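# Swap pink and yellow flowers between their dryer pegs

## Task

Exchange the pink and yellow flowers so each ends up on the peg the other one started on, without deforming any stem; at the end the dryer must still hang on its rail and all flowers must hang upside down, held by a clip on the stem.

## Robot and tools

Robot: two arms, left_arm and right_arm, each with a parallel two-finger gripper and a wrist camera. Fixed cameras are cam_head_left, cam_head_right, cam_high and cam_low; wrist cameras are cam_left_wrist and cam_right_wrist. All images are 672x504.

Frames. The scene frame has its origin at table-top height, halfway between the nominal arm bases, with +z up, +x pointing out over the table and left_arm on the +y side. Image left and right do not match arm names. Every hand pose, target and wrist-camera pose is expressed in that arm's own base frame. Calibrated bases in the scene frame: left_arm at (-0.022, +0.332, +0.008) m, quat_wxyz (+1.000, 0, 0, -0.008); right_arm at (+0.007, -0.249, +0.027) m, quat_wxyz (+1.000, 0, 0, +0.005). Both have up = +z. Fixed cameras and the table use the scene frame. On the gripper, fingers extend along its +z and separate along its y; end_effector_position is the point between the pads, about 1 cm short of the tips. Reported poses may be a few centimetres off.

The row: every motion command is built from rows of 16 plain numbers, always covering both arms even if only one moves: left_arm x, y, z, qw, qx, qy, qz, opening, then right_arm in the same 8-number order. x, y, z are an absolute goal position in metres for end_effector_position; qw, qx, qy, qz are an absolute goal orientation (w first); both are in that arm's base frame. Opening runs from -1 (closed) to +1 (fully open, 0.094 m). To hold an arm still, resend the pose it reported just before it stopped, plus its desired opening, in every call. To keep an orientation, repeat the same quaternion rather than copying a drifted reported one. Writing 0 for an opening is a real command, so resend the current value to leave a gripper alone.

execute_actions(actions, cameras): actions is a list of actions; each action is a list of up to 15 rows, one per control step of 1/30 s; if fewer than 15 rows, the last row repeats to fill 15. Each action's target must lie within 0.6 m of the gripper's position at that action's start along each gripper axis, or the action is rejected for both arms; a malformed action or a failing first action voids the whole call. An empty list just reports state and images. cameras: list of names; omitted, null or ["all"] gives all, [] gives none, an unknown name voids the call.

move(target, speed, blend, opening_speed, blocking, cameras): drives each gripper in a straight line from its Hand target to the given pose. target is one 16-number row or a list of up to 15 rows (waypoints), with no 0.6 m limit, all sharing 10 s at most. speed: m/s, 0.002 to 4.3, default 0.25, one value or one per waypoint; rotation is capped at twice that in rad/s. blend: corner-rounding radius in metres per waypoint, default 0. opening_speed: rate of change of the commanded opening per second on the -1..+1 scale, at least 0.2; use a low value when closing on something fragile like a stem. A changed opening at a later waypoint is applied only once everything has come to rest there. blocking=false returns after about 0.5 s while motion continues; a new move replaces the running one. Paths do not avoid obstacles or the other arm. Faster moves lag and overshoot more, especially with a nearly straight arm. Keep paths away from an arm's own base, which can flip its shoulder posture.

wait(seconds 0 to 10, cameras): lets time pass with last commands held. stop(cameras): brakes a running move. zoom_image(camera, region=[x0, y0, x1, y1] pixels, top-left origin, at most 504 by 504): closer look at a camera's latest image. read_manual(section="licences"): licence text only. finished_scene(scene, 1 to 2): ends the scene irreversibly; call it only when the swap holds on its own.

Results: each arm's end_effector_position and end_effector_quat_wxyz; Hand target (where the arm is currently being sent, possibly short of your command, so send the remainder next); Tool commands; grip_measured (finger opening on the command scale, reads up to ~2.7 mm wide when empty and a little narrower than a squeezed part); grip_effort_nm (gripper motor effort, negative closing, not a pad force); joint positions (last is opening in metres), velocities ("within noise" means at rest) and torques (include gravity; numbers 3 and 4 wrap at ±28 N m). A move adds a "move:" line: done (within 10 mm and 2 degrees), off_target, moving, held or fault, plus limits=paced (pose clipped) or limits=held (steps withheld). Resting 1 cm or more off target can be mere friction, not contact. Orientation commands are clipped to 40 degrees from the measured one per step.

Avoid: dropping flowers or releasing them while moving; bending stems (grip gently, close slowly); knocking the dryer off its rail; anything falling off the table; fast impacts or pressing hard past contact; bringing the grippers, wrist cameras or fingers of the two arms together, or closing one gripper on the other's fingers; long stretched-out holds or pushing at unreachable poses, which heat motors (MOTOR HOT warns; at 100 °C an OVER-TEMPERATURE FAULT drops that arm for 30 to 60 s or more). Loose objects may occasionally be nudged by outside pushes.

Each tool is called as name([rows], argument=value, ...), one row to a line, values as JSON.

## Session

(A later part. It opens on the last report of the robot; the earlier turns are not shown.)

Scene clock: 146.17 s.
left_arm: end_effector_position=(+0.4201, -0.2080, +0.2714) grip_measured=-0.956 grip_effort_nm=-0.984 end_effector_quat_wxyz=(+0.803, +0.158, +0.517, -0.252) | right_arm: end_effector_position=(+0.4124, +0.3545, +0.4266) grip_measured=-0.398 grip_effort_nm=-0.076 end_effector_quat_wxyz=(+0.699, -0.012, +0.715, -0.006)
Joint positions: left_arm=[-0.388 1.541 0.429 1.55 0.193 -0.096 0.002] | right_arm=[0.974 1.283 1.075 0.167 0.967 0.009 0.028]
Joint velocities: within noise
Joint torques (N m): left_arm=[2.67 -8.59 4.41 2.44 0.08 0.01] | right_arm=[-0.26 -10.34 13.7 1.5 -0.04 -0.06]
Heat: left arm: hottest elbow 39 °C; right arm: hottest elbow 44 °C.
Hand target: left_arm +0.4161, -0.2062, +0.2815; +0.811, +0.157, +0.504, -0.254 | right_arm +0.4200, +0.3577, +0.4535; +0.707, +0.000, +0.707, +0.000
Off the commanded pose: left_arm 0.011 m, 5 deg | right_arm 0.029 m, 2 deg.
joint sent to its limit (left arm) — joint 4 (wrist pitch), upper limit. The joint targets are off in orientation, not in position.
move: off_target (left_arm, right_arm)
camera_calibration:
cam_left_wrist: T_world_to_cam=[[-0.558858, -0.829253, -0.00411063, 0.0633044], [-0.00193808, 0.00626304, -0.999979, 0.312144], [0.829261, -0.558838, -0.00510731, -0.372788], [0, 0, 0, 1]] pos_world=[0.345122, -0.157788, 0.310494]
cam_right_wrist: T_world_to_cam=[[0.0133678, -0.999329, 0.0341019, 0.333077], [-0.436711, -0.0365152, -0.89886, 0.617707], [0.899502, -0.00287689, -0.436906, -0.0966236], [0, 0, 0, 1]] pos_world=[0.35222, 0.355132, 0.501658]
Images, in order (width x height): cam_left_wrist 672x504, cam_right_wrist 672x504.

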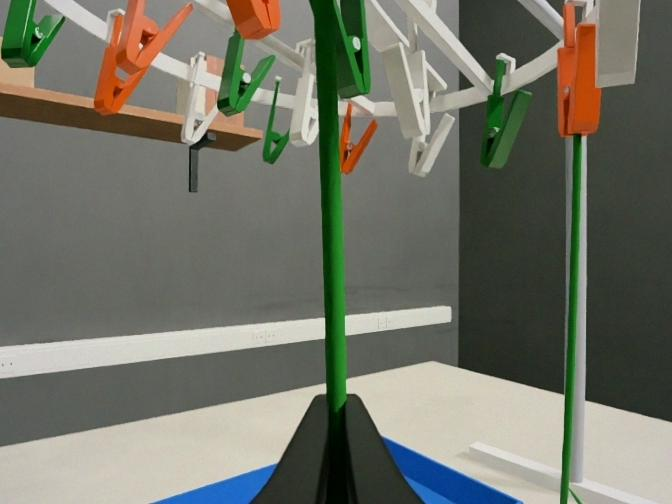

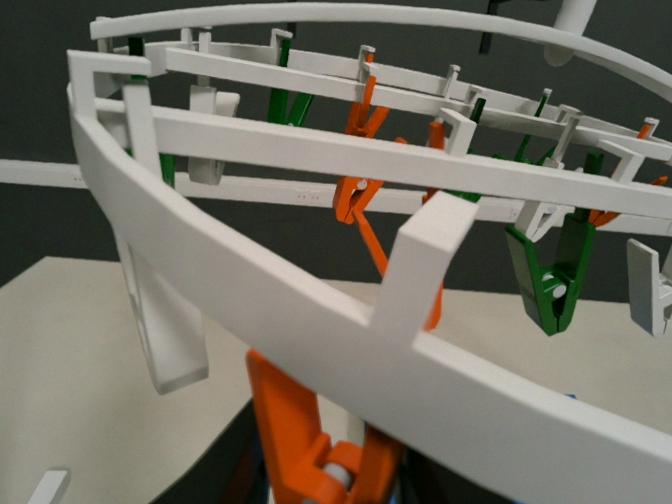

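Now squeeze further.

move(target=[0.416,-0.206,0.281,0.8259,0.1504,0.4769,-0.2604,-0.96,0.4215,0.359,0.454,0.7071,0,0.7071,0,-0.65], opening_speed=0.5, cameras=["cam_left_wrist","cam_right_wrist"])

zoom_image(camera="cam_left_wrist", region=[200, 0, 480, 140])

Scene clock: 149.07 s.
left_arm: end_effector_position=(+0.4201, -0.2080, +0.2714) grip_measured=-0.956 grip_effort_nm=-0.974 end_effector_quat_wxyz=(+0.803, +0.158, +0.517, -0.252) | right_arm: end_effector_position=(+0.4125, +0.3543, +0.4266) grip_measured=-0.522 grip_effort_nm=-1.004 end_effector_quat_wxyz=(+0.699, -0.011, +0.715, -0.007)
Joint positions: left_arm=[-0.388 1.541 0.429 1.55 0.193 -0.096 0.002] | right_arm=[0.974 1.283 1.075 0.167 0.967 0.009 0.022]
Joint velocities: within noise
Joint torques (N m): left_arm=[2.67 -8.53 4.42 2.43 0.08 0.01] | right_arm=[0.03 -10.17 13.74 1.5 -0.02 -0.05]
Heat: left arm: hottest elbow 39 °C; right arm: hottest elbow 44 °C.
Hand target: left_arm +0.4161, -0.2062, +0.2815; +0.811, +0.157, +0.504, -0.254 | right_arm +0.4201, +0.3576, +0.4535; +0.707, +0.000, +0.707, +0.000
Off the commanded pose: left_arm 0.011 m, 5 deg | right_arm 0.029 m, 2 deg.
joint sent to its limit (left arm) — joint 4 (wrist pitch), upper limit. The joint targets are off in orientation, not in position.
move: off_target (left_arm, right_arm)
camera_calibration:
cam_left_wrist: T_world_to_cam=[[-0.558858, -0.829253, -0.00411063, 0.0633044], [-0.00193808, 0.00626304, -0.999979, 0.312144], [0.829261, -0.558838, -0.00510731, -0.372788], [0, 0, 0, 1]] pos_world=[0.345122, -0.157788, 0.310494]
cam_right_wrist: T_world_to_cam=[[0.0129648, -0.999331, 0.0341875, 0.333076], [-0.436725, -0.0364161, -0.898858, 0.617715], [0.899502, -0.003277, -0.436905, -0.096572], [0, 0, 0, 1]] pos_world=[0.35232, 0.355031, 0.501658]
Images, in order (width x height): cam_left_wrist 672x504, cam_right_wrist 672x504.

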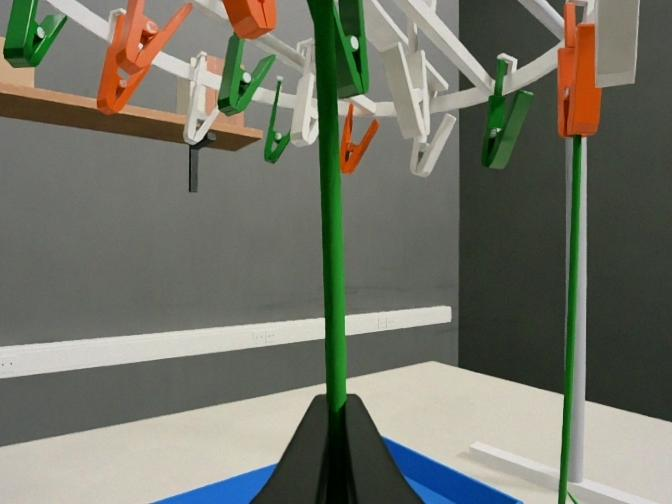

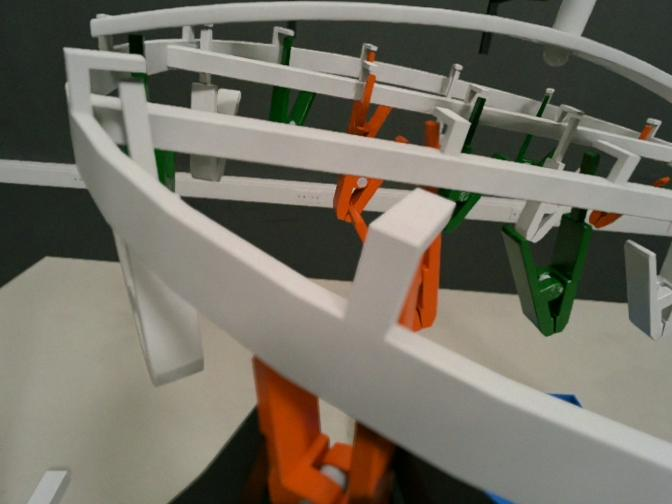

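Scaled by 1.800 from the camera's 672x504 image, which has a finer 960x720 frame.

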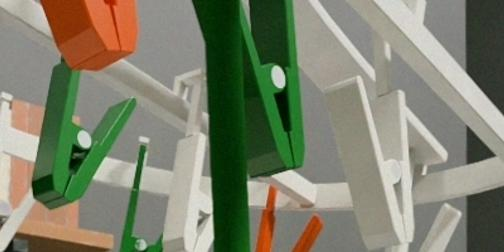

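move(target=[0.416,-0.206,0.271,0.8259,0.1504,0.4769,-0.2604,-0.96,0.4215,0.359,0.454,0.7071,0,0.7071,0,-0.65], speed=0.04, cameras=["cam_left_wrist","cam_right_wrist","cam_low"])

zoom_image(camera="cam_low", region=[200, 80, 400, 260])

Scene clock: 152.43 s.
left_arm: end_effector_position=(+0.4182, -0.2072, +0.2680) grip_measured=-0.952 grip_effort_nm=-0.833 end_effector_quat_wxyz=(+0.801, +0.158, +0.520, -0.251) | right_arm: end_effector_position=(+0.4125, +0.3543, +0.4266) grip_measured=-0.523 grip_effort_nm=-1.043 end_effector_quat_wxyz=(+0.699, -0.011, +0.715, -0.007)
Joint positions: left_arm=[-0.388 1.541 0.42 1.55 0.193 -0.096 0.002] | right_arm=[0.974 1.283 1.075 0.167 0.967 0.009 0.022]
Joint velocities: within noise
Joint torques (N m): left_arm=[2.73 -7.53 4.3 2.43 0.11 0.06] | right_arm=[-0.03 -10.29 13.72 1.51 -0.02 -0.05]
Heat: left arm: hottest elbow 39 °C; right arm: hottest elbow 45 °C.
Hand target: left_arm +0.4160, -0.2062, +0.2716; +0.805, +0.159, +0.513, -0.252 | right_arm +0.4201, +0.3576, +0.4535; +0.707, +0.000, +0.707, +0.000
Off the commanded pose: left_arm 0.004 m, 6 deg | right_arm 0.029 m, 2 deg.
joint sent to its limit (left arm) — joint 4 (wrist pitch), upper limit. The joint targets are off in orientation, not in position.
move: off_target (left_arm, right_arm)
camera_calibration:
cam_left_wrist: T_world_to_cam=[[-0.558884, -0.829243, -0.00232001, 0.0624382], [-0.00999629, 0.00953467, -0.999905, 0.312813], [0.829185, -0.558808, -0.0136181, -0.368425], [0, 0, 0, 1]] pos_world=[0.343516, -0.157085, 0.30791]
cam_right_wrist: T_world_to_cam=[[0.0129648, -0.999331, 0.0341875, 0.333076], [-0.436725, -0.0364161, -0.898858, 0.617715], [0.899502, -0.003277, -0.436905, -0.096572], [0, 0, 0, 1]] pos_world=[0.35232, 0.355031, 0.501658]
Images, in order (width x height): cam_low 672x504, cam_left_wrist 672x504, cam_right_wrist 672x504.

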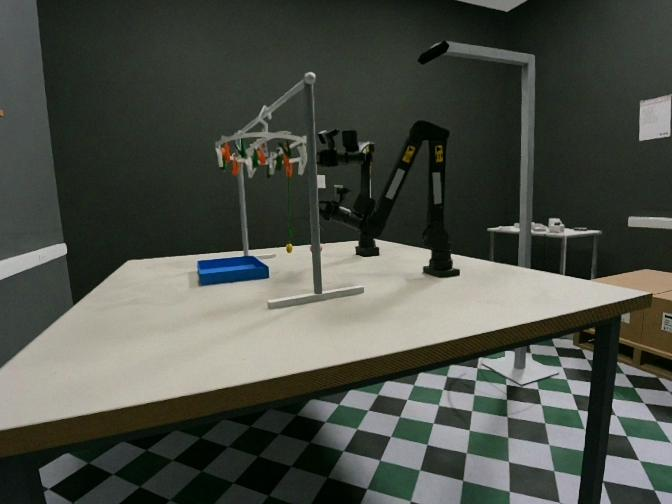

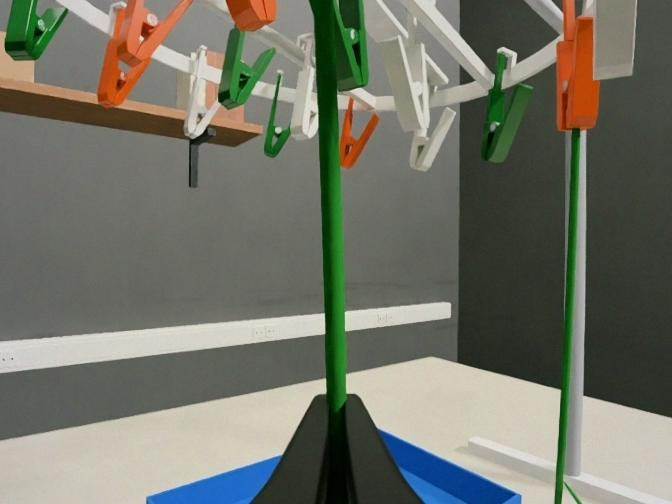

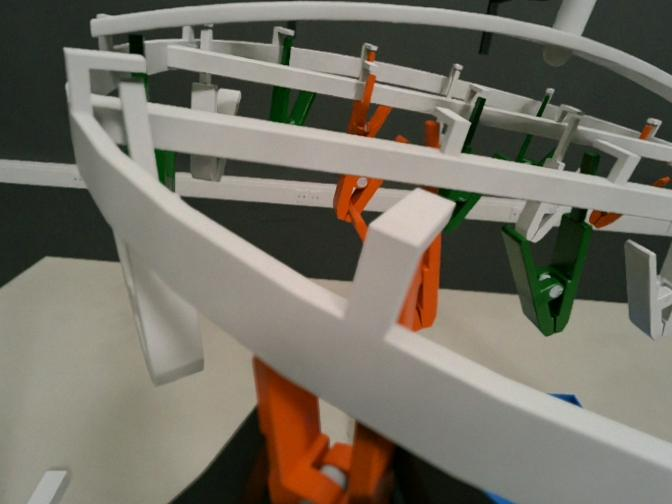

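Scaled by 2.520 from the camera's 672x504 image, which has a finer 960x720 frame.

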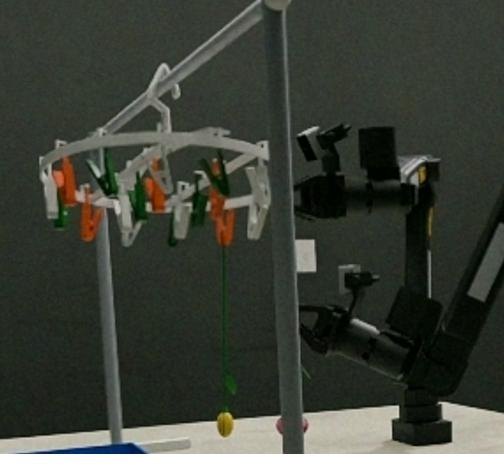

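move(target=[0.417,-0.206,0.257,0.8259,0.1504,0.4769,-0.2604,-0.97,0.4215,0.359,0.454,0.7071,0,0.7071,0,-0.65], speed=0.03, cameras=["cam_left_wrist","cam_right_wrist"])

Scene clock: 155.83 s.
left_arm: end_effector_position=(+0.4168, -0.2068, +0.2611) grip_measured=-0.960 grip_effort_nm=-1.067 end_effector_quat_wxyz=(+0.796, +0.159, +0.527, -0.251) | right_arm: end_effector_position=(+0.4125, +0.3543, +0.4266) grip_measured=-0.523 grip_effort_nm=-1.033 end_effector_quat_wxyz=(+0.699, -0.011, +0.715, -0.007)
Joint positions: left_arm=[-0.388 1.548 0.411 1.55 0.194 -0.096 0.002] | right_arm=[0.974 1.283 1.075 0.167 0.967 0.009 0.022]
Joint velocities: within noise
Joint torques (N m): left_arm=[2.73 -6.24 4.3 2.45 0.14 0.12] | right_arm=[-0.03 -10.17 13.78 1.51 -0.02 -0.06]
Heat: left arm: hottest elbow 39 °C; right arm: hottest elbow 45 °C.
Hand target: left_arm +0.4170, -0.2061, +0.2577; +0.797, +0.162, +0.527, -0.249 | right_arm +0.4201, +0.3576, +0.4535; +0.707, +0.000, +0.707, +0.000
Off the commanded pose: left_arm 0.004 m, 7 deg | right_arm 0.029 m, 2 deg.
joint sent to its limit (left arm) — joint 4 (wrist pitch), upper limit. The joint targets are off in orientation, not in position.
move: off_target (left_arm, right_arm)
camera_calibration:
cam_left_wrist: T_world_to_cam=[[-0.559742, -0.828667, 0.000612433, 0.0616143], [-0.0253952, 0.016415, -0.999543, 0.313587], [0.828278, -0.559502, -0.0302323, -0.362623], [0, 0, 0, 1]] pos_world=[0.342804, -0.156978, 0.302443]
cam_right_wrist: T_world_to_cam=[[0.0129648, -0.999331, 0.0341875, 0.333076], [-0.436725, -0.0364161, -0.898858, 0.617715], [0.899502, -0.003277, -0.436905, -0.096572], [0, 0, 0, 1]] pos_world=[0.35232, 0.355031, 0.501658]
Images, in order (width x height): cam_left_wrist 672x504, cam_right_wrist 672x504.

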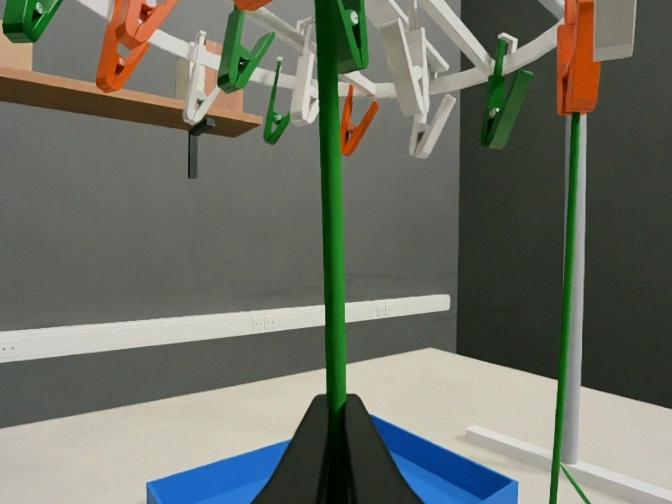

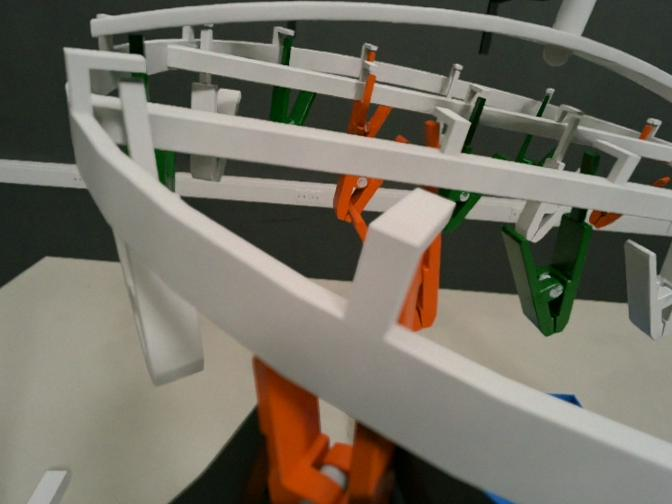

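move(target=[0.418,-0.206,0.236,0.8259,0.1504,0.4769,-0.2604,-0.97,0.4215,0.359,0.454,0.7071,0,0.7071,0,-0.65], speed=0.04, cameras=["cam_left_wrist","cam_right_wrist","cam_head_right"])

Scene clock: 160.00 s.
left_arm: end_effector_position=(+0.4175, -0.2080, +0.2400) grip_measured=-0.960 grip_effort_nm=-1.062 end_effector_quat_wxyz=(+0.782, +0.164, +0.547, -0.250) | right_arm: end_effector_position=(+0.4125, +0.3543, +0.4266) grip_measured=-0.523 grip_effort_nm=-1.038 end_effector_quat_wxyz=(+0.699, -0.011, +0.715, -0.007)
Joint positions: left_arm=[-0.388 1.585 0.398 1.55 0.198 -0.092 0.002] | right_arm=[0.974 1.283 1.075 0.167 0.967 0.009 0.022]
Joint velocities: within noise
Joint torques (N m): left_arm=[2.9 -6.42 3.93 2.5 0.1 0.17] | right_arm=[-0.09 -10.29 13.75 1.5 -0.03 -0.06]
Heat: left arm: hottest elbow 39 °C; right arm: hottest elbow 46 °C.
Hand target: left_arm +0.4181, -0.2061, +0.2368; +0.784, +0.167, +0.546, -0.244 | right_arm +0.4201, +0.3576, +0.4535; +0.707, +0.000, +0.707, +0.000
Off the commanded pose: left_arm 0.005 m, 10 deg | right_arm 0.029 m, 2 deg.
joint sent to its limit (left arm) — joint 4 (wrist pitch), upper limit. The joint targets are off in orientation, not in position.
move: off_target (left_arm, right_arm)
camera_calibration:
cam_left_wrist: T_world_to_cam=[[-0.561952, -0.827152, 0.00545915, 0.0612385], [-0.0681044, 0.0396895, -0.996888, 0.314685], [0.824361, -0.560575, -0.0786363, -0.351459], [0, 0, 0, 1]] pos_world=[0.345574, -0.158856, 0.285734]
cam_right_wrist: T_world_to_cam=[[0.0129648, -0.999331, 0.0341875, 0.333076], [-0.436725, -0.0364161, -0.898858, 0.617715], [0.899502, -0.003277, -0.436905, -0.096572], [0, 0, 0, 1]] pos_world=[0.35232, 0.355031, 0.501658]
Images, in order (width x height): cam_head_right 672x504, cam_left_wrist 672x504, cam_right_wrist 672x504.

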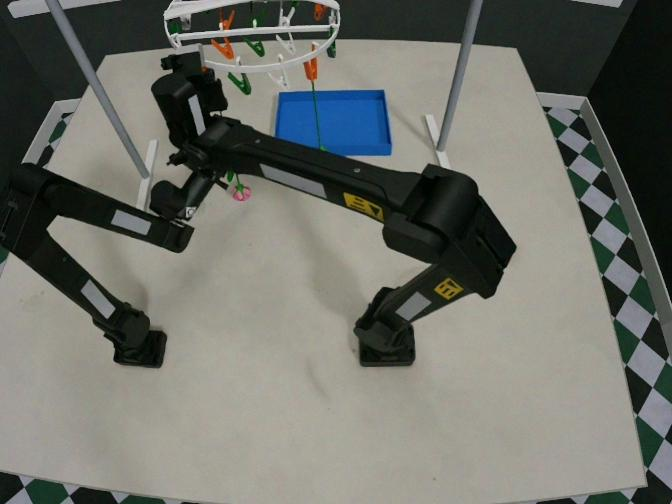

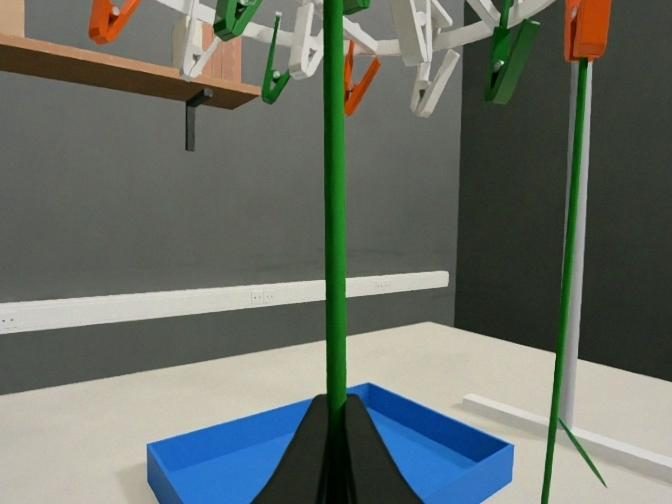

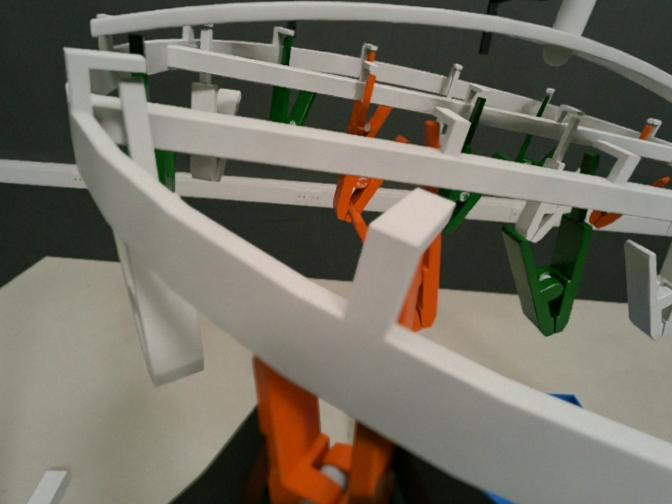

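move([
  [0.418,-0.206,0.220,0.8259,0.1504,0.4769,-0.2604,-0.97,0.4215,0.359,0.454,0.7071,0,0.7071,0,-0.65],
  [0.36,-0.12,0.23,0.8259,0.1504,0.4769,-0.2604,-0.97,0.4215,0.359,0.454,0.7071,0,0.7071,0,-0.65],
], speed=[0.08,0.12])

Scene clock: 165.50 s.
left_arm: end_effector_position=(+0.3621, -0.1238, +0.2228) grip_measured=-0.960 grip_effort_nm=-1.062 end_effector_quat_wxyz=(+0.763, +0.170, +0.578, -0.235) | right_arm: end_effector_position=(+0.4125, +0.3543, +0.4266) grip_measured=-0.523 grip_effort_nm=-1.038 end_effector_quat_wxyz=(+0.699, -0.011, +0.715, -0.007)
Joint positions: left_arm=[-0.143 1.423 0.179 1.55 0.423 -0.142 0.002] | right_arm=[0.974 1.283 1.075 0.167 0.967 0.009 0.022]
Joint velocities: within noise
Joint torques (N m): left_arm=[3.25 -5.77 3.47 2.52 0.06 -0.08] | right_arm=[-0.09 -10.4 13.74 1.47 -0.02 -0.04]
Heat: left arm: hottest elbow 38 °C; right arm: hottest elbow 46 °C.
Hand target: left_arm +0.3600, -0.1202, +0.2306; +0.771, +0.167, +0.568, -0.235 | right_arm +0.4201, +0.3576, +0.4535; +0.707, +0.000, +0.707, +0.000
Off the commanded pose: left_arm 0.008 m, 14 deg | right_arm 0.029 m, 2 deg.
joint sent to its limit (left arm) — joint 4 (wrist pitch), upper limit. The joint targets are off in orientation, not in position.
move: off_target (left_arm, right_arm)
camera_calibration:
cam_left_wrist: T_world_to_cam=[[-0.546868, -0.837219, 0.000207589, 0.0942316], [-0.130064, 0.0847121, -0.98788, 0.316376], [0.827055, -0.540267, -0.155218, -0.24128], [0, 0, 0, 1]] pos_world=[0.292233, -0.078264, 0.275071]
cam_right_wrist: T_world_to_cam=[[0.0129648, -0.999331, 0.0341875, 0.333076], [-0.436725, -0.0364161, -0.898858, 0.617715], [0.899502, -0.003277, -0.436905, -0.096572], [0, 0, 0, 1]] pos_world=[0.35232, 0.355031, 0.501658]

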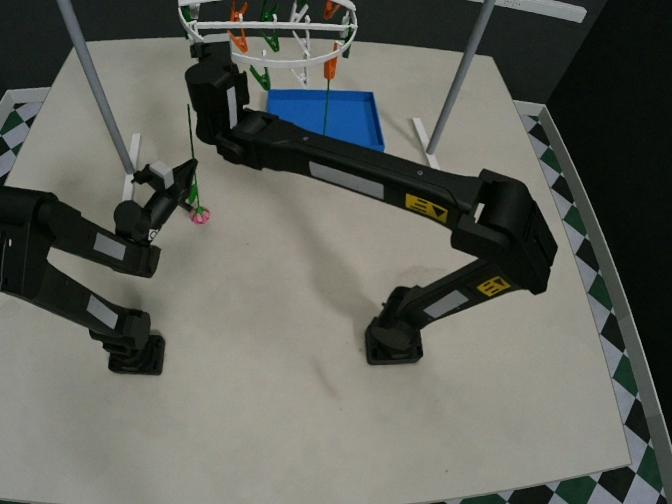

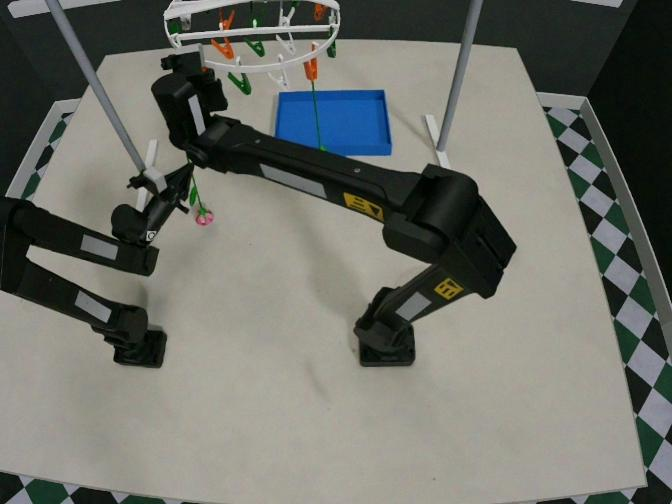

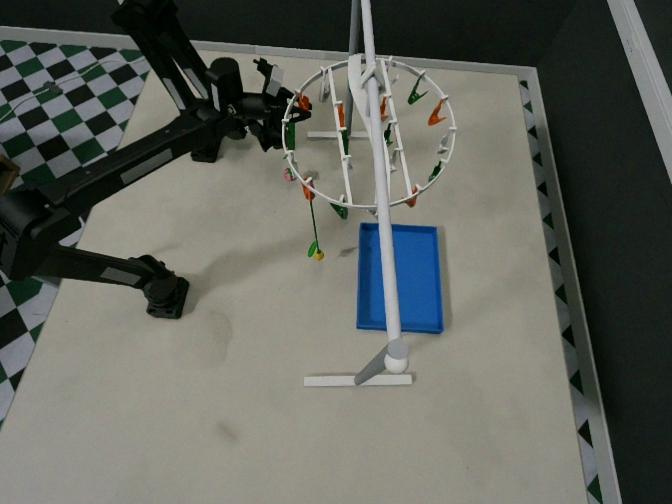

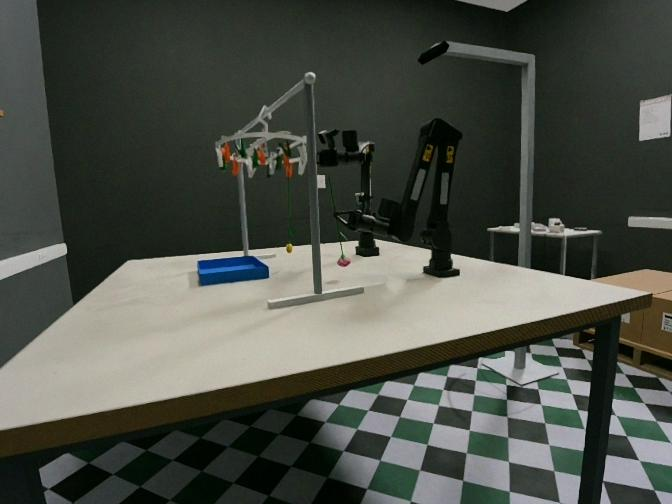

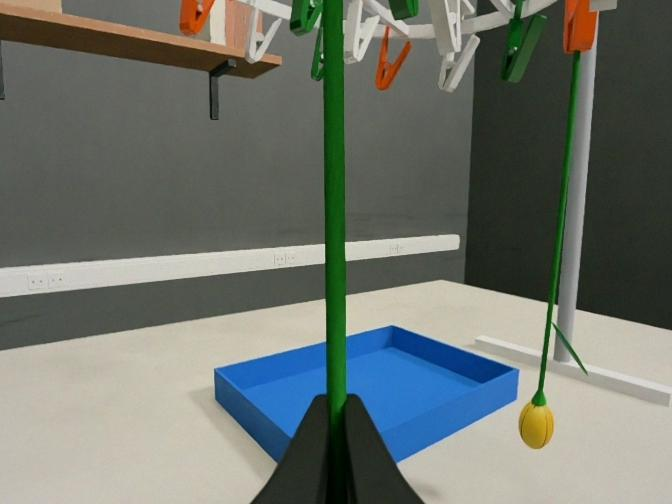

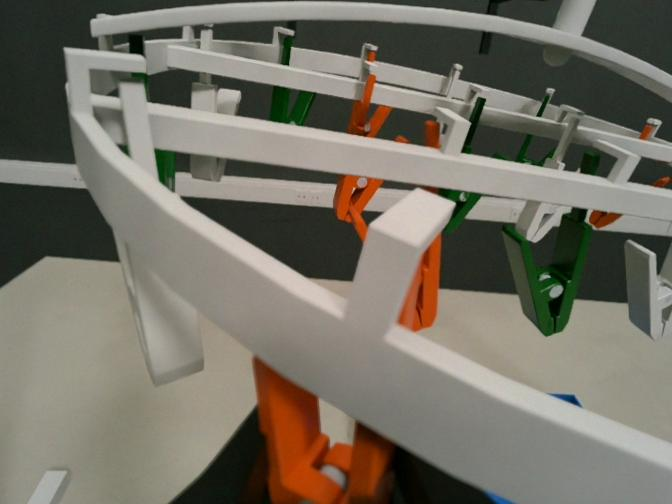

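move([
  [0.36,-0.12,0.23,0.8259,0.1504,0.4769,-0.2604,-0.97,0.4215,0.359,0.454,0.7071,0,0.7071,0,0.3],
  [0.36,-0.12,0.23,0.8259,0.1504,0.4769,-0.2604,-0.97,0.365,0.36,0.452,0.7071,0,0.7071,0,0.3],
  [0.36,-0.12,0.23,0.8259,0.1504,0.4769,-0.2604,-0.97,0.345,0.282,0.450,0.7071,0,0.7071,0,0.3],
], opening_speed=0.8, speed=0.12, cameras=["cam_right_wrist"])

Scene clock: 174.90 s.
left_arm: end_effector_position=(+0.3619, -0.1238, +0.2229) grip_measured=-0.960 grip_effort_nm=-1.062 end_effector_quat_wxyz=(+0.763, +0.169, +0.578, -0.235) | right_arm: end_effector_position=(+0.3428, +0.2856, +0.4584) grip_measured=+0.299 grip_effort_nm=0.076 end_effector_quat_wxyz=(+0.711, +0.007, +0.703, +0.012)
Joint positions: left_arm=[-0.143 1.422 0.179 1.55 0.423 -0.144 0.002] | right_arm=[1.031 1.007 0.924 0.104 1.024 0.009 0.061]
Joint velocities: within noise
Joint torques (N m): left_arm=[3.25 -5.77 3.51 2.54 0.03 -0.06] | right_arm=[-0.21 -6.01 8.36 1.36 -0.09 -0.06]
Heat: left arm: hottest elbow 38 °C; right arm: hottest elbow 47 °C.
Hand target: left_arm +0.3600, -0.1202, +0.2307; +0.771, +0.166, +0.568, -0.235 | right_arm +0.3449, +0.2820, +0.4502; +0.707, +0.000, +0.707, +0.000
Off the commanded pose: left_arm 0.008 m, 14 deg | right_arm 0.009 m, 2 deg.
joint sent to its limit (left arm) — joint 4 (wrist pitch), upper limit. The joint targets are off in orientation, not in position.
move: off_target (left_arm)
camera_calibration:
cam_right_wrist: T_world_to_cam=[[0.0130637, -0.999763, -0.0174372, 0.287966], [-0.405952, 0.0106339, -0.913832, 0.596159], [0.913801, 0.0190167, -0.405717, -0.045818], [0, 0, 0, 1]] pos_world=[0.280119, 0.28243, 0.531222]
Images, in order (width x height): cam_right_wrist 672x504.

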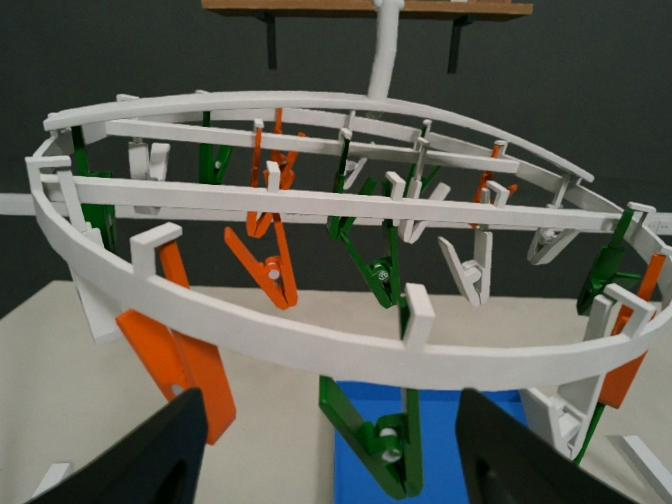

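move(target=[0.36,-0.12,0.23,0.8259,0.1504,0.4769,-0.2604,-0.97,0.386,0.266,0.412,0.7071,0,0.7071,0,0.3], speed=0.08, cameras=["cam_right_wrist"])

Scene clock: 189.00 s.
left_arm: end_effector_position=(+0.3619, -0.1238, +0.2229) grip_measured=-0.960 grip_effort_nm=-1.067 end_effector_quat_wxyz=(+0.763, +0.169, +0.578, -0.235) | right_arm: end_effector_position=(+0.3814, +0.2675, +0.4214) grip_measured=+0.299 grip_effort_nm=0.066 end_effector_quat_wxyz=(+0.709, +0.003, +0.705, +0.008)
Joint positions: left_arm=[-0.143 1.422 0.179 1.55 0.423 -0.144 0.002] | right_arm=[0.905 1.042 0.853 0.197 0.897 0.009 0.061]
Joint velocities: within noise
Joint torques (N m): left_arm=[3.25 -5.71 3.51 2.52 0.03 -0.06] | right_arm=[-0.38 -5.48 8.39 2.47 -0.09 -0.05]
Heat: left arm: hottest elbow 37 °C; right arm: hottest elbow 45 °C.
Hand target: left_arm +0.3600, -0.1202, +0.2307; +0.771, +0.166, +0.568, -0.235 | right_arm +0.3858, +0.2660, +0.4121; +0.707, +0.000, +0.707, +0.000
Off the commanded pose: left_arm 0.008 m, 14 deg | right_arm 0.011 m, 1 deg.
joint sent to its limit (left arm) — joint 4 (wrist pitch), upper limit. The joint targets are off in orientation, not in position.
move: off_target (left_arm, right_arm)
camera_calibration:
cam_right_wrist: T_world_to_cam=[[0.0137737, -0.999882, -0.00677825, 0.263956], [-0.41062, 0.000524776, -0.911807, 0.581905], [0.911703, 0.0153422, -0.410564, -0.0919312], [0, 0, 0, 1]] pos_world=[0.31912, 0.26503, 0.494631]
Images, in order (width x height): cam_right_wrist 672x504.

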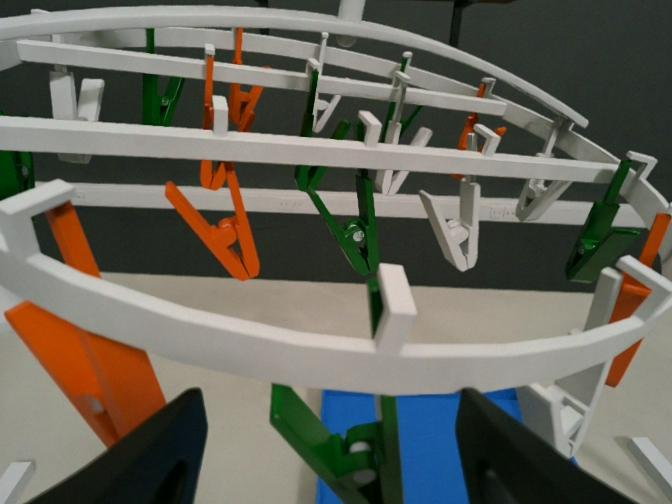

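move(target=[0.36,-0.12,0.23,0.8259,0.1504,0.4769,-0.2604,-0.97,0.4,0.2635,0.398,0.7071,0,0.7071,0,0.3], speed=0.08, cameras=["cam_right_wrist"])

Scene clock: 196.17 s.
left_arm: end_effector_position=(+0.3619, -0.1238, +0.2229) grip_measured=-0.960 grip_effort_nm=-1.062 end_effector_quat_wxyz=(+0.763, +0.169, +0.578, -0.235) | right_arm: end_effector_position=(+0.3952, +0.2655, +0.4081) grip_measured=+0.299 grip_effort_nm=0.081 end_effector_quat_wxyz=(+0.709, +0.003, +0.705, +0.009)
Joint positions: left_arm=[-0.143 1.422 0.179 1.55 0.423 -0.144 0.002] | right_arm=[0.87 1.072 0.836 0.245 0.862 0.009 0.061]
Joint velocities: within noise
Joint torques (N m): left_arm=[3.25 -5.71 3.51 2.51 0.03 -0.05] | right_arm=[-0.44 -5.83 8.23 2.47 -0.09 -0.04]
Heat: left arm: hottest elbow 37 °C; right arm: hottest elbow 45 °C.
Hand target: left_arm +0.3600, -0.1202, +0.2307; +0.771, +0.166, +0.568, -0.235 | right_arm +0.3998, +0.2634, +0.3981; +0.707, +0.000, +0.707, +0.000
Off the commanded pose: left_arm 0.008 m, 14 deg | right_arm 0.011 m, 1 deg.
joint sent to its limit (left arm) — joint 4 (wrist pitch), upper limit. The joint targets are off in orientation, not in position.
move: off_target (left_arm, right_arm)
camera_calibration:
cam_right_wrist: T_world_to_cam=[[0.0141211, -0.999872, -0.0074674, 0.261791], [-0.409723, 0.00102624, -0.91221, 0.575077], [0.912101, 0.0159409, -0.409656, -0.110618], [0, 0, 0, 1]] pos_world=[0.33282, 0.262931, 0.481231]
Images, in order (width x height): cam_right_wrist 672x504.

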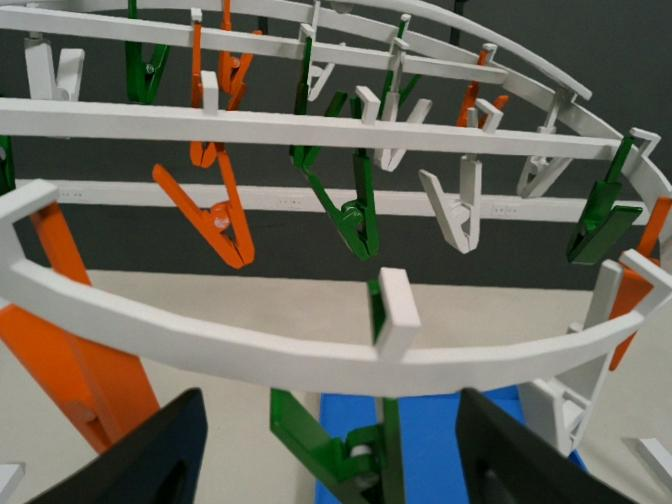

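move(target=[0.36,-0.12,0.23,0.8259,0.1504,0.4769,-0.2604,-0.97,0.404,0.2635,0.398,0.7071,0,0.7071,0,-0.65], opening_speed=0.7, cameras=["cam_right_wrist","cam_left_wrist"])

zoom_image(camera="cam_left_wrist", region=[260, 0, 560, 140])

Scene clock: 200.23 s.
left_arm: end_effector_position=(+0.3619, -0.1238, +0.2229) grip_measured=-0.960 grip_effort_nm=-1.067 end_effector_quat_wxyz=(+0.763, +0.169, +0.578, -0.235) | right_arm: end_effector_position=(+0.3989, +0.2655, +0.4048) grip_measured=-0.648 grip_effort_nm=-0.081 end_effector_quat_wxyz=(+0.708, +0.001, +0.706, +0.008)
Joint positions: left_arm=[-0.143 1.422 0.179 1.55 0.423 -0.144 0.002] | right_arm=[0.862 1.08 0.836 0.249 0.852 0.009 0.017]
Joint velocities: within noise
Joint torques (N m): left_arm=[3.25 -5.77 3.51 2.51 0.03 -0.05] | right_arm=[-0.5 -5.89 8.72 2.44 -0.07 -0.05]
Heat: left arm: hottest elbow 37 °C; right arm: hottest elbow 45 °C.
Hand target: left_arm +0.3600, -0.1202, +0.2306; +0.771, +0.166, +0.568, -0.235 | right_arm +0.4038, +0.2635, +0.3980; +0.707, +0.000, +0.707, +0.000
Off the commanded pose: left_arm 0.008 m, 14 deg | right_arm 0.009 m, 1 deg.
joint sent to its limit (left arm) — joint 4 (wrist pitch), upper limit. The joint targets are off in orientation, not in position.
move: off_target (left_arm)
camera_calibration:
cam_left_wrist: T_world_to_cam=[[-0.547411, -0.836861, 0.00226898, 0.0938804], [-0.130804, 0.0828834, -0.987938, 0.316543], [0.826578, -0.541105, -0.154836, -0.241159], [0, 0, 0, 1]] pos_world=[0.292133, -0.0781637, 0.275172]
cam_right_wrist: T_world_to_cam=[[0.0152428, -0.999878, -0.0033143, 0.25965], [-0.412896, -0.00327552, -0.910772, 0.575496], [0.910651, 0.0152512, -0.412895, -0.113282], [0, 0, 0, 1]] pos_world=[0.336822, 0.263232, 0.478233]
Images, in order (width x height): cam_left_wrist 672x504, cam_right_wrist 672x504.

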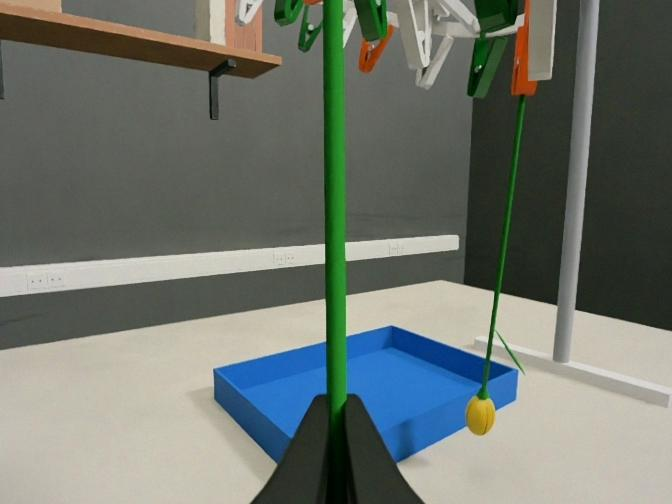

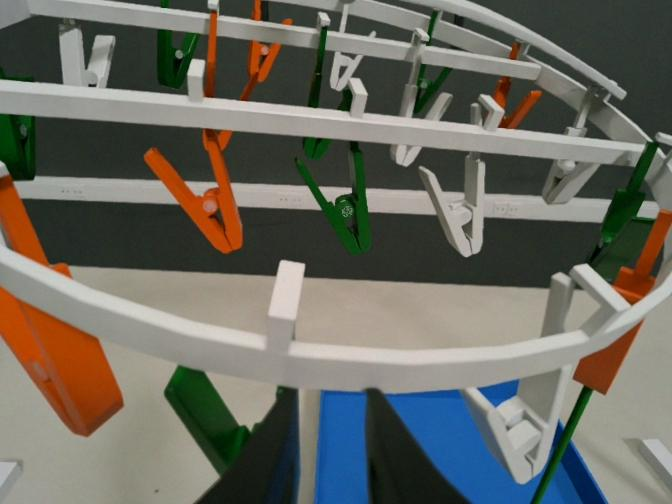

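Scaled by 1.680 from the camera's 672x504 image, which has a finer 960x720 frame.

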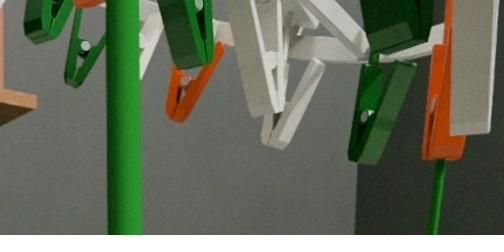

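move([
  [0.36,-0.12,0.23,0.8259,0.1504,0.4769,-0.2604,-0.97,0.404,0.2635,0.4,0.7071,0,0.7071,0,0.3],
  [0.36,-0.12,0.23,0.8259,0.1504,0.4769,-0.2604,-0.97,0.37,0.2635,0.4,0.7071,0,0.7071,0,0.3],
], opening_speed=0.8, speed=0.1, cameras=["cam_right_wrist","cam_head_right","cam_low"])

zoom_image(camera="cam_right_wrist", region=[190, 320, 510, 504])

Scene clock: 207.33 s.
left_arm: end_effector_position=(+0.3619, -0.1238, +0.2229) grip_measured=-0.960 grip_effort_nm=-1.062 end_effector_quat_wxyz=(+0.763, +0.169, +0.578, -0.235) | right_arm: end_effector_position=(+0.3745, +0.2626, +0.4067) grip_measured=+0.299 grip_effort_nm=0.081 end_effector_quat_wxyz=(+0.711, +0.011, +0.704, +0.005)
Joint positions: left_arm=[-0.143 1.422 0.179 1.55 0.423 -0.144 0.002] | right_arm=[0.917 1.034 0.805 0.246 0.925 0.009 0.061]
Joint velocities: within noise
Joint torques (N m): left_arm=[3.25 -5.71 3.51 2.52 0.03 -0.06] | right_arm=[1.44 -6.77 8.12 1.43 0.08 -0.05]
Heat: left arm: hottest elbow 36 °C; right arm: hottest elbow 45 °C.
Hand target: left_arm +0.3600, -0.1202, +0.2306; +0.771, +0.166, +0.568, -0.235 | right_arm +0.3702, +0.2635, +0.3999; +0.707, +0.000, +0.707, +0.000
Off the commanded pose: left_arm 0.008 m, 14 deg | right_arm 0.008 m, 1 deg.
joint sent to its limit (left arm) — joint 4 (wrist pitch), upper limit. The joint targets are off in orientation, not in position.
move: off_target (left_arm)
camera_calibration:
cam_right_wrist: T_world_to_cam=[[-0.00184822, -0.99991, -0.0132936, 0.267648], [-0.406265, 0.0128979, -0.913664, 0.561569], [0.913753, 0.00371206, -0.406252, -0.0911196], [0, 0, 0, 1]] pos_world=[0.311902, 0.260719, 0.479626]
Images, in order (width x height): cam_head_right 672x504, cam_low 672x504, cam_right_wrist 672x504.

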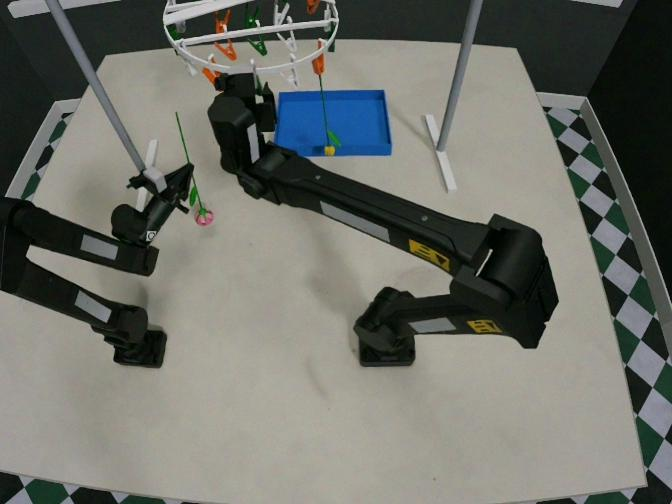

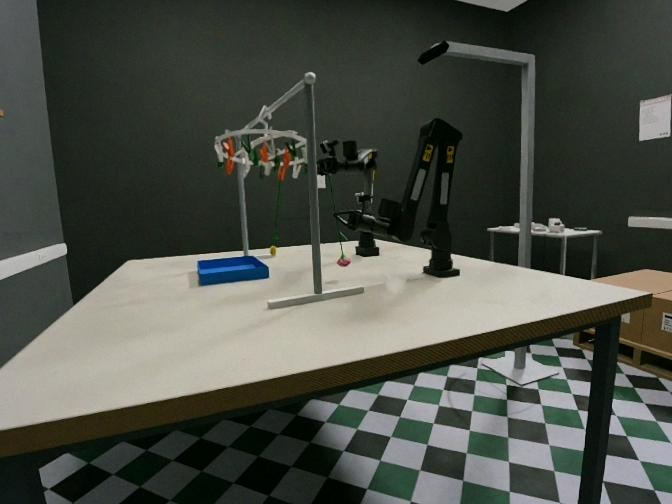

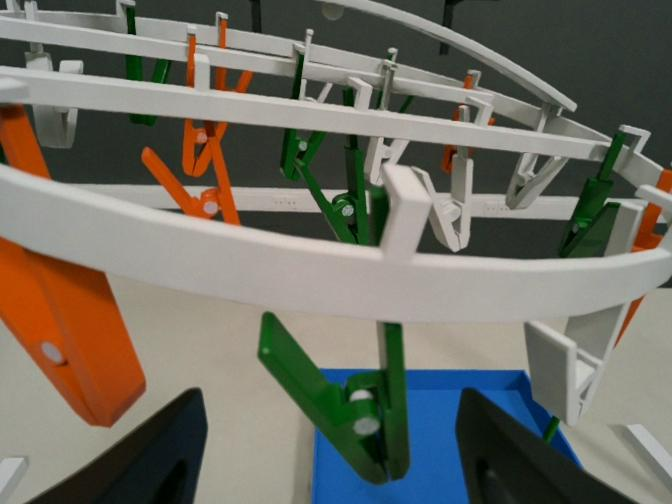

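Scaled by 1.575 from the camera's 672x504 image, which has a finer 960x720 frame.

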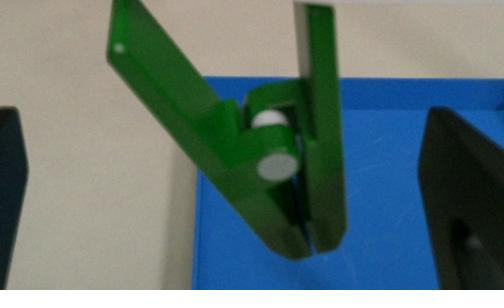

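move(target=[0.36,-0.12,0.23,0.8259,0.1504,0.4769,-0.2604,-0.97,0.413,0.265,0.403,0.7071,0,0.7071,0,0.2], speed=0.06, cameras=["cam_right_wrist"])

zoom_image(camera="cam_right_wrist", region=[190, 320, 510, 504])

Scene clock: 218.00 s.
left_arm: end_effector_position=(+0.3619, -0.1238, +0.2229) grip_measured=-0.960 grip_effort_nm=-1.067 end_effector_quat_wxyz=(+0.763, +0.169, +0.578, -0.235) | right_arm: end_effector_position=(+0.4038, +0.2617, +0.3803) grip_measured=+0.201 grip_effort_nm=-0.076 end_effector_quat_wxyz=(+0.696, -0.011, +0.718, -0.006)
Joint positions: left_arm=[-0.143 1.422 0.179 1.55 0.423 -0.144 0.002] | right_arm=[0.844 1.095 0.805 0.244 0.837 0.009 0.056]
Joint velocities: within noise
Joint torques (N m): left_arm=[3.19 -5.66 3.51 2.52 0.03 -0.06] | right_arm=[-0.15 -6.18 12.4 2.35 -0.02 -0.05]
Heat: left arm: hottest elbow 36 °C; right arm: hottest elbow 43 °C.
Hand target: left_arm +0.3600, -0.1202, +0.2306; +0.771, +0.166, +0.568, -0.235 | right_arm +0.4119, +0.2642, +0.4026; +0.707, +0.000, +0.707, +0.000
Off the commanded pose: left_arm 0.008 m, 14 deg | right_arm 0.025 m, 2 deg.
joint sent to its limit (left arm) — joint 4 (wrist pitch), upper limit. The joint targets are off in orientation, not in position.
move: off_target (left_arm, right_arm)
camera_calibration:
cam_right_wrist: T_world_to_cam=[[0.0138238, -0.999341, 0.0335635, 0.242109], [-0.442839, -0.0362141, -0.895869, 0.570096], [0.896494, -0.00247891, -0.443048, -0.105976], [0, 0, 0, 1]] pos_world=[0.344121, 0.262332, 0.455653]
Images, in order (width x height): cam_right_wrist 672x504.

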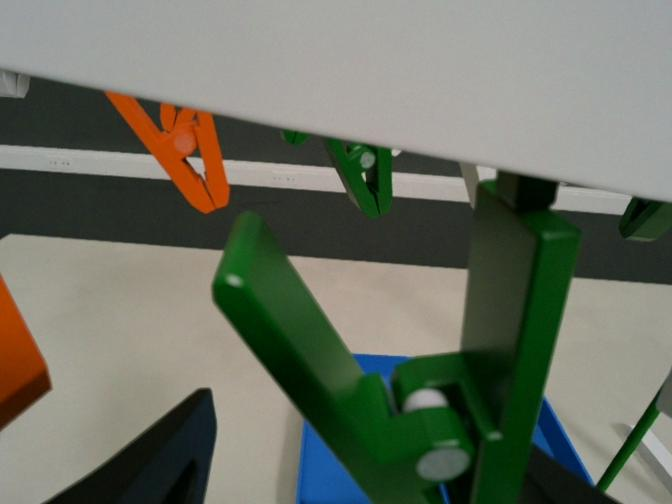

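Scaled by 1.575 from the camera's 672x504 image, which has a finer 960x720 frame.

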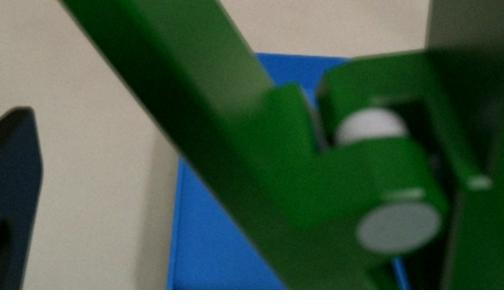

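move([
  [0.36,-0.12,0.23,0.8259,0.1504,0.4769,-0.2604,-0.97,0.375,0.265,0.415,0.7071,0,0.7071,0,0.2],
  [0.36,-0.12,0.23,0.8259,0.1504,0.4769,-0.2604,-0.97,0.375,0.265,0.43,0.7071,0,0.7071,0,0.2],
], speed=0.08, cameras=["cam_right_wrist"])

Scene clock: 222.97 s.
left_arm: end_effector_position=(+0.3619, -0.1238, +0.2231) grip_measured=-0.960 grip_effort_nm=-1.057 end_effector_quat_wxyz=(+0.763, +0.169, +0.578, -0.235) | right_arm: end_effector_position=(+0.3749, +0.2583, +0.3965) grip_measured=+0.201 grip_effort_nm=-0.076 end_effector_quat_wxyz=(+0.695, -0.009, +0.719, -0.015)
Joint positions: left_arm=[-0.143 1.422 0.179 1.55 0.423 -0.144 0.002] | right_arm=[0.909 1.024 0.805 0.165 0.917 0.009 0.056]
Joint velocities: within noise
Joint torques (N m): left_arm=[3.25 -5.71 3.49 2.52 0.03 -0.05] | right_arm=[1.44 -6.59 13.39 1.4 0.12 -0.04]
Heat: left arm: hottest elbow 36 °C; right arm: hottest elbow 43 °C.
Hand target: left_arm +0.3600, -0.1202, +0.2307; +0.771, +0.166, +0.568, -0.235 | right_arm +0.3738, +0.2636, +0.4295; +0.707, +0.000, +0.707, +0.000
Off the commanded pose: left_arm 0.008 m, 14 deg | right_arm 0.034 m, 3 deg.
joint sent to its limit (left arm) — joint 4 (wrist pitch), upper limit. The joint targets are off in orientation, not in position.
move: off_target (left_arm, right_arm)
camera_calibration:
cam_right_wrist: T_world_to_cam=[[-0.00155629, -0.999081, 0.0428354, 0.240652], [-0.445645, -0.0376538, -0.894418, 0.572636], [0.895209, -0.0204813, -0.445177, -0.0669521], [0, 0, 0, 1]] pos_world=[0.315503, 0.260621, 0.472062]
Images, in order (width x height): cam_right_wrist 672x504.

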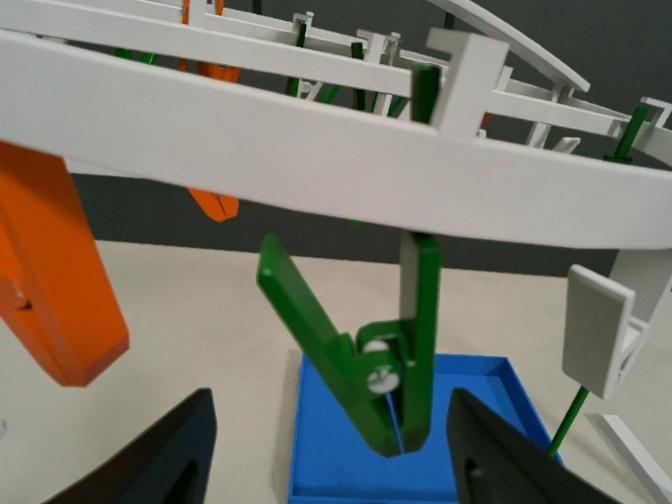

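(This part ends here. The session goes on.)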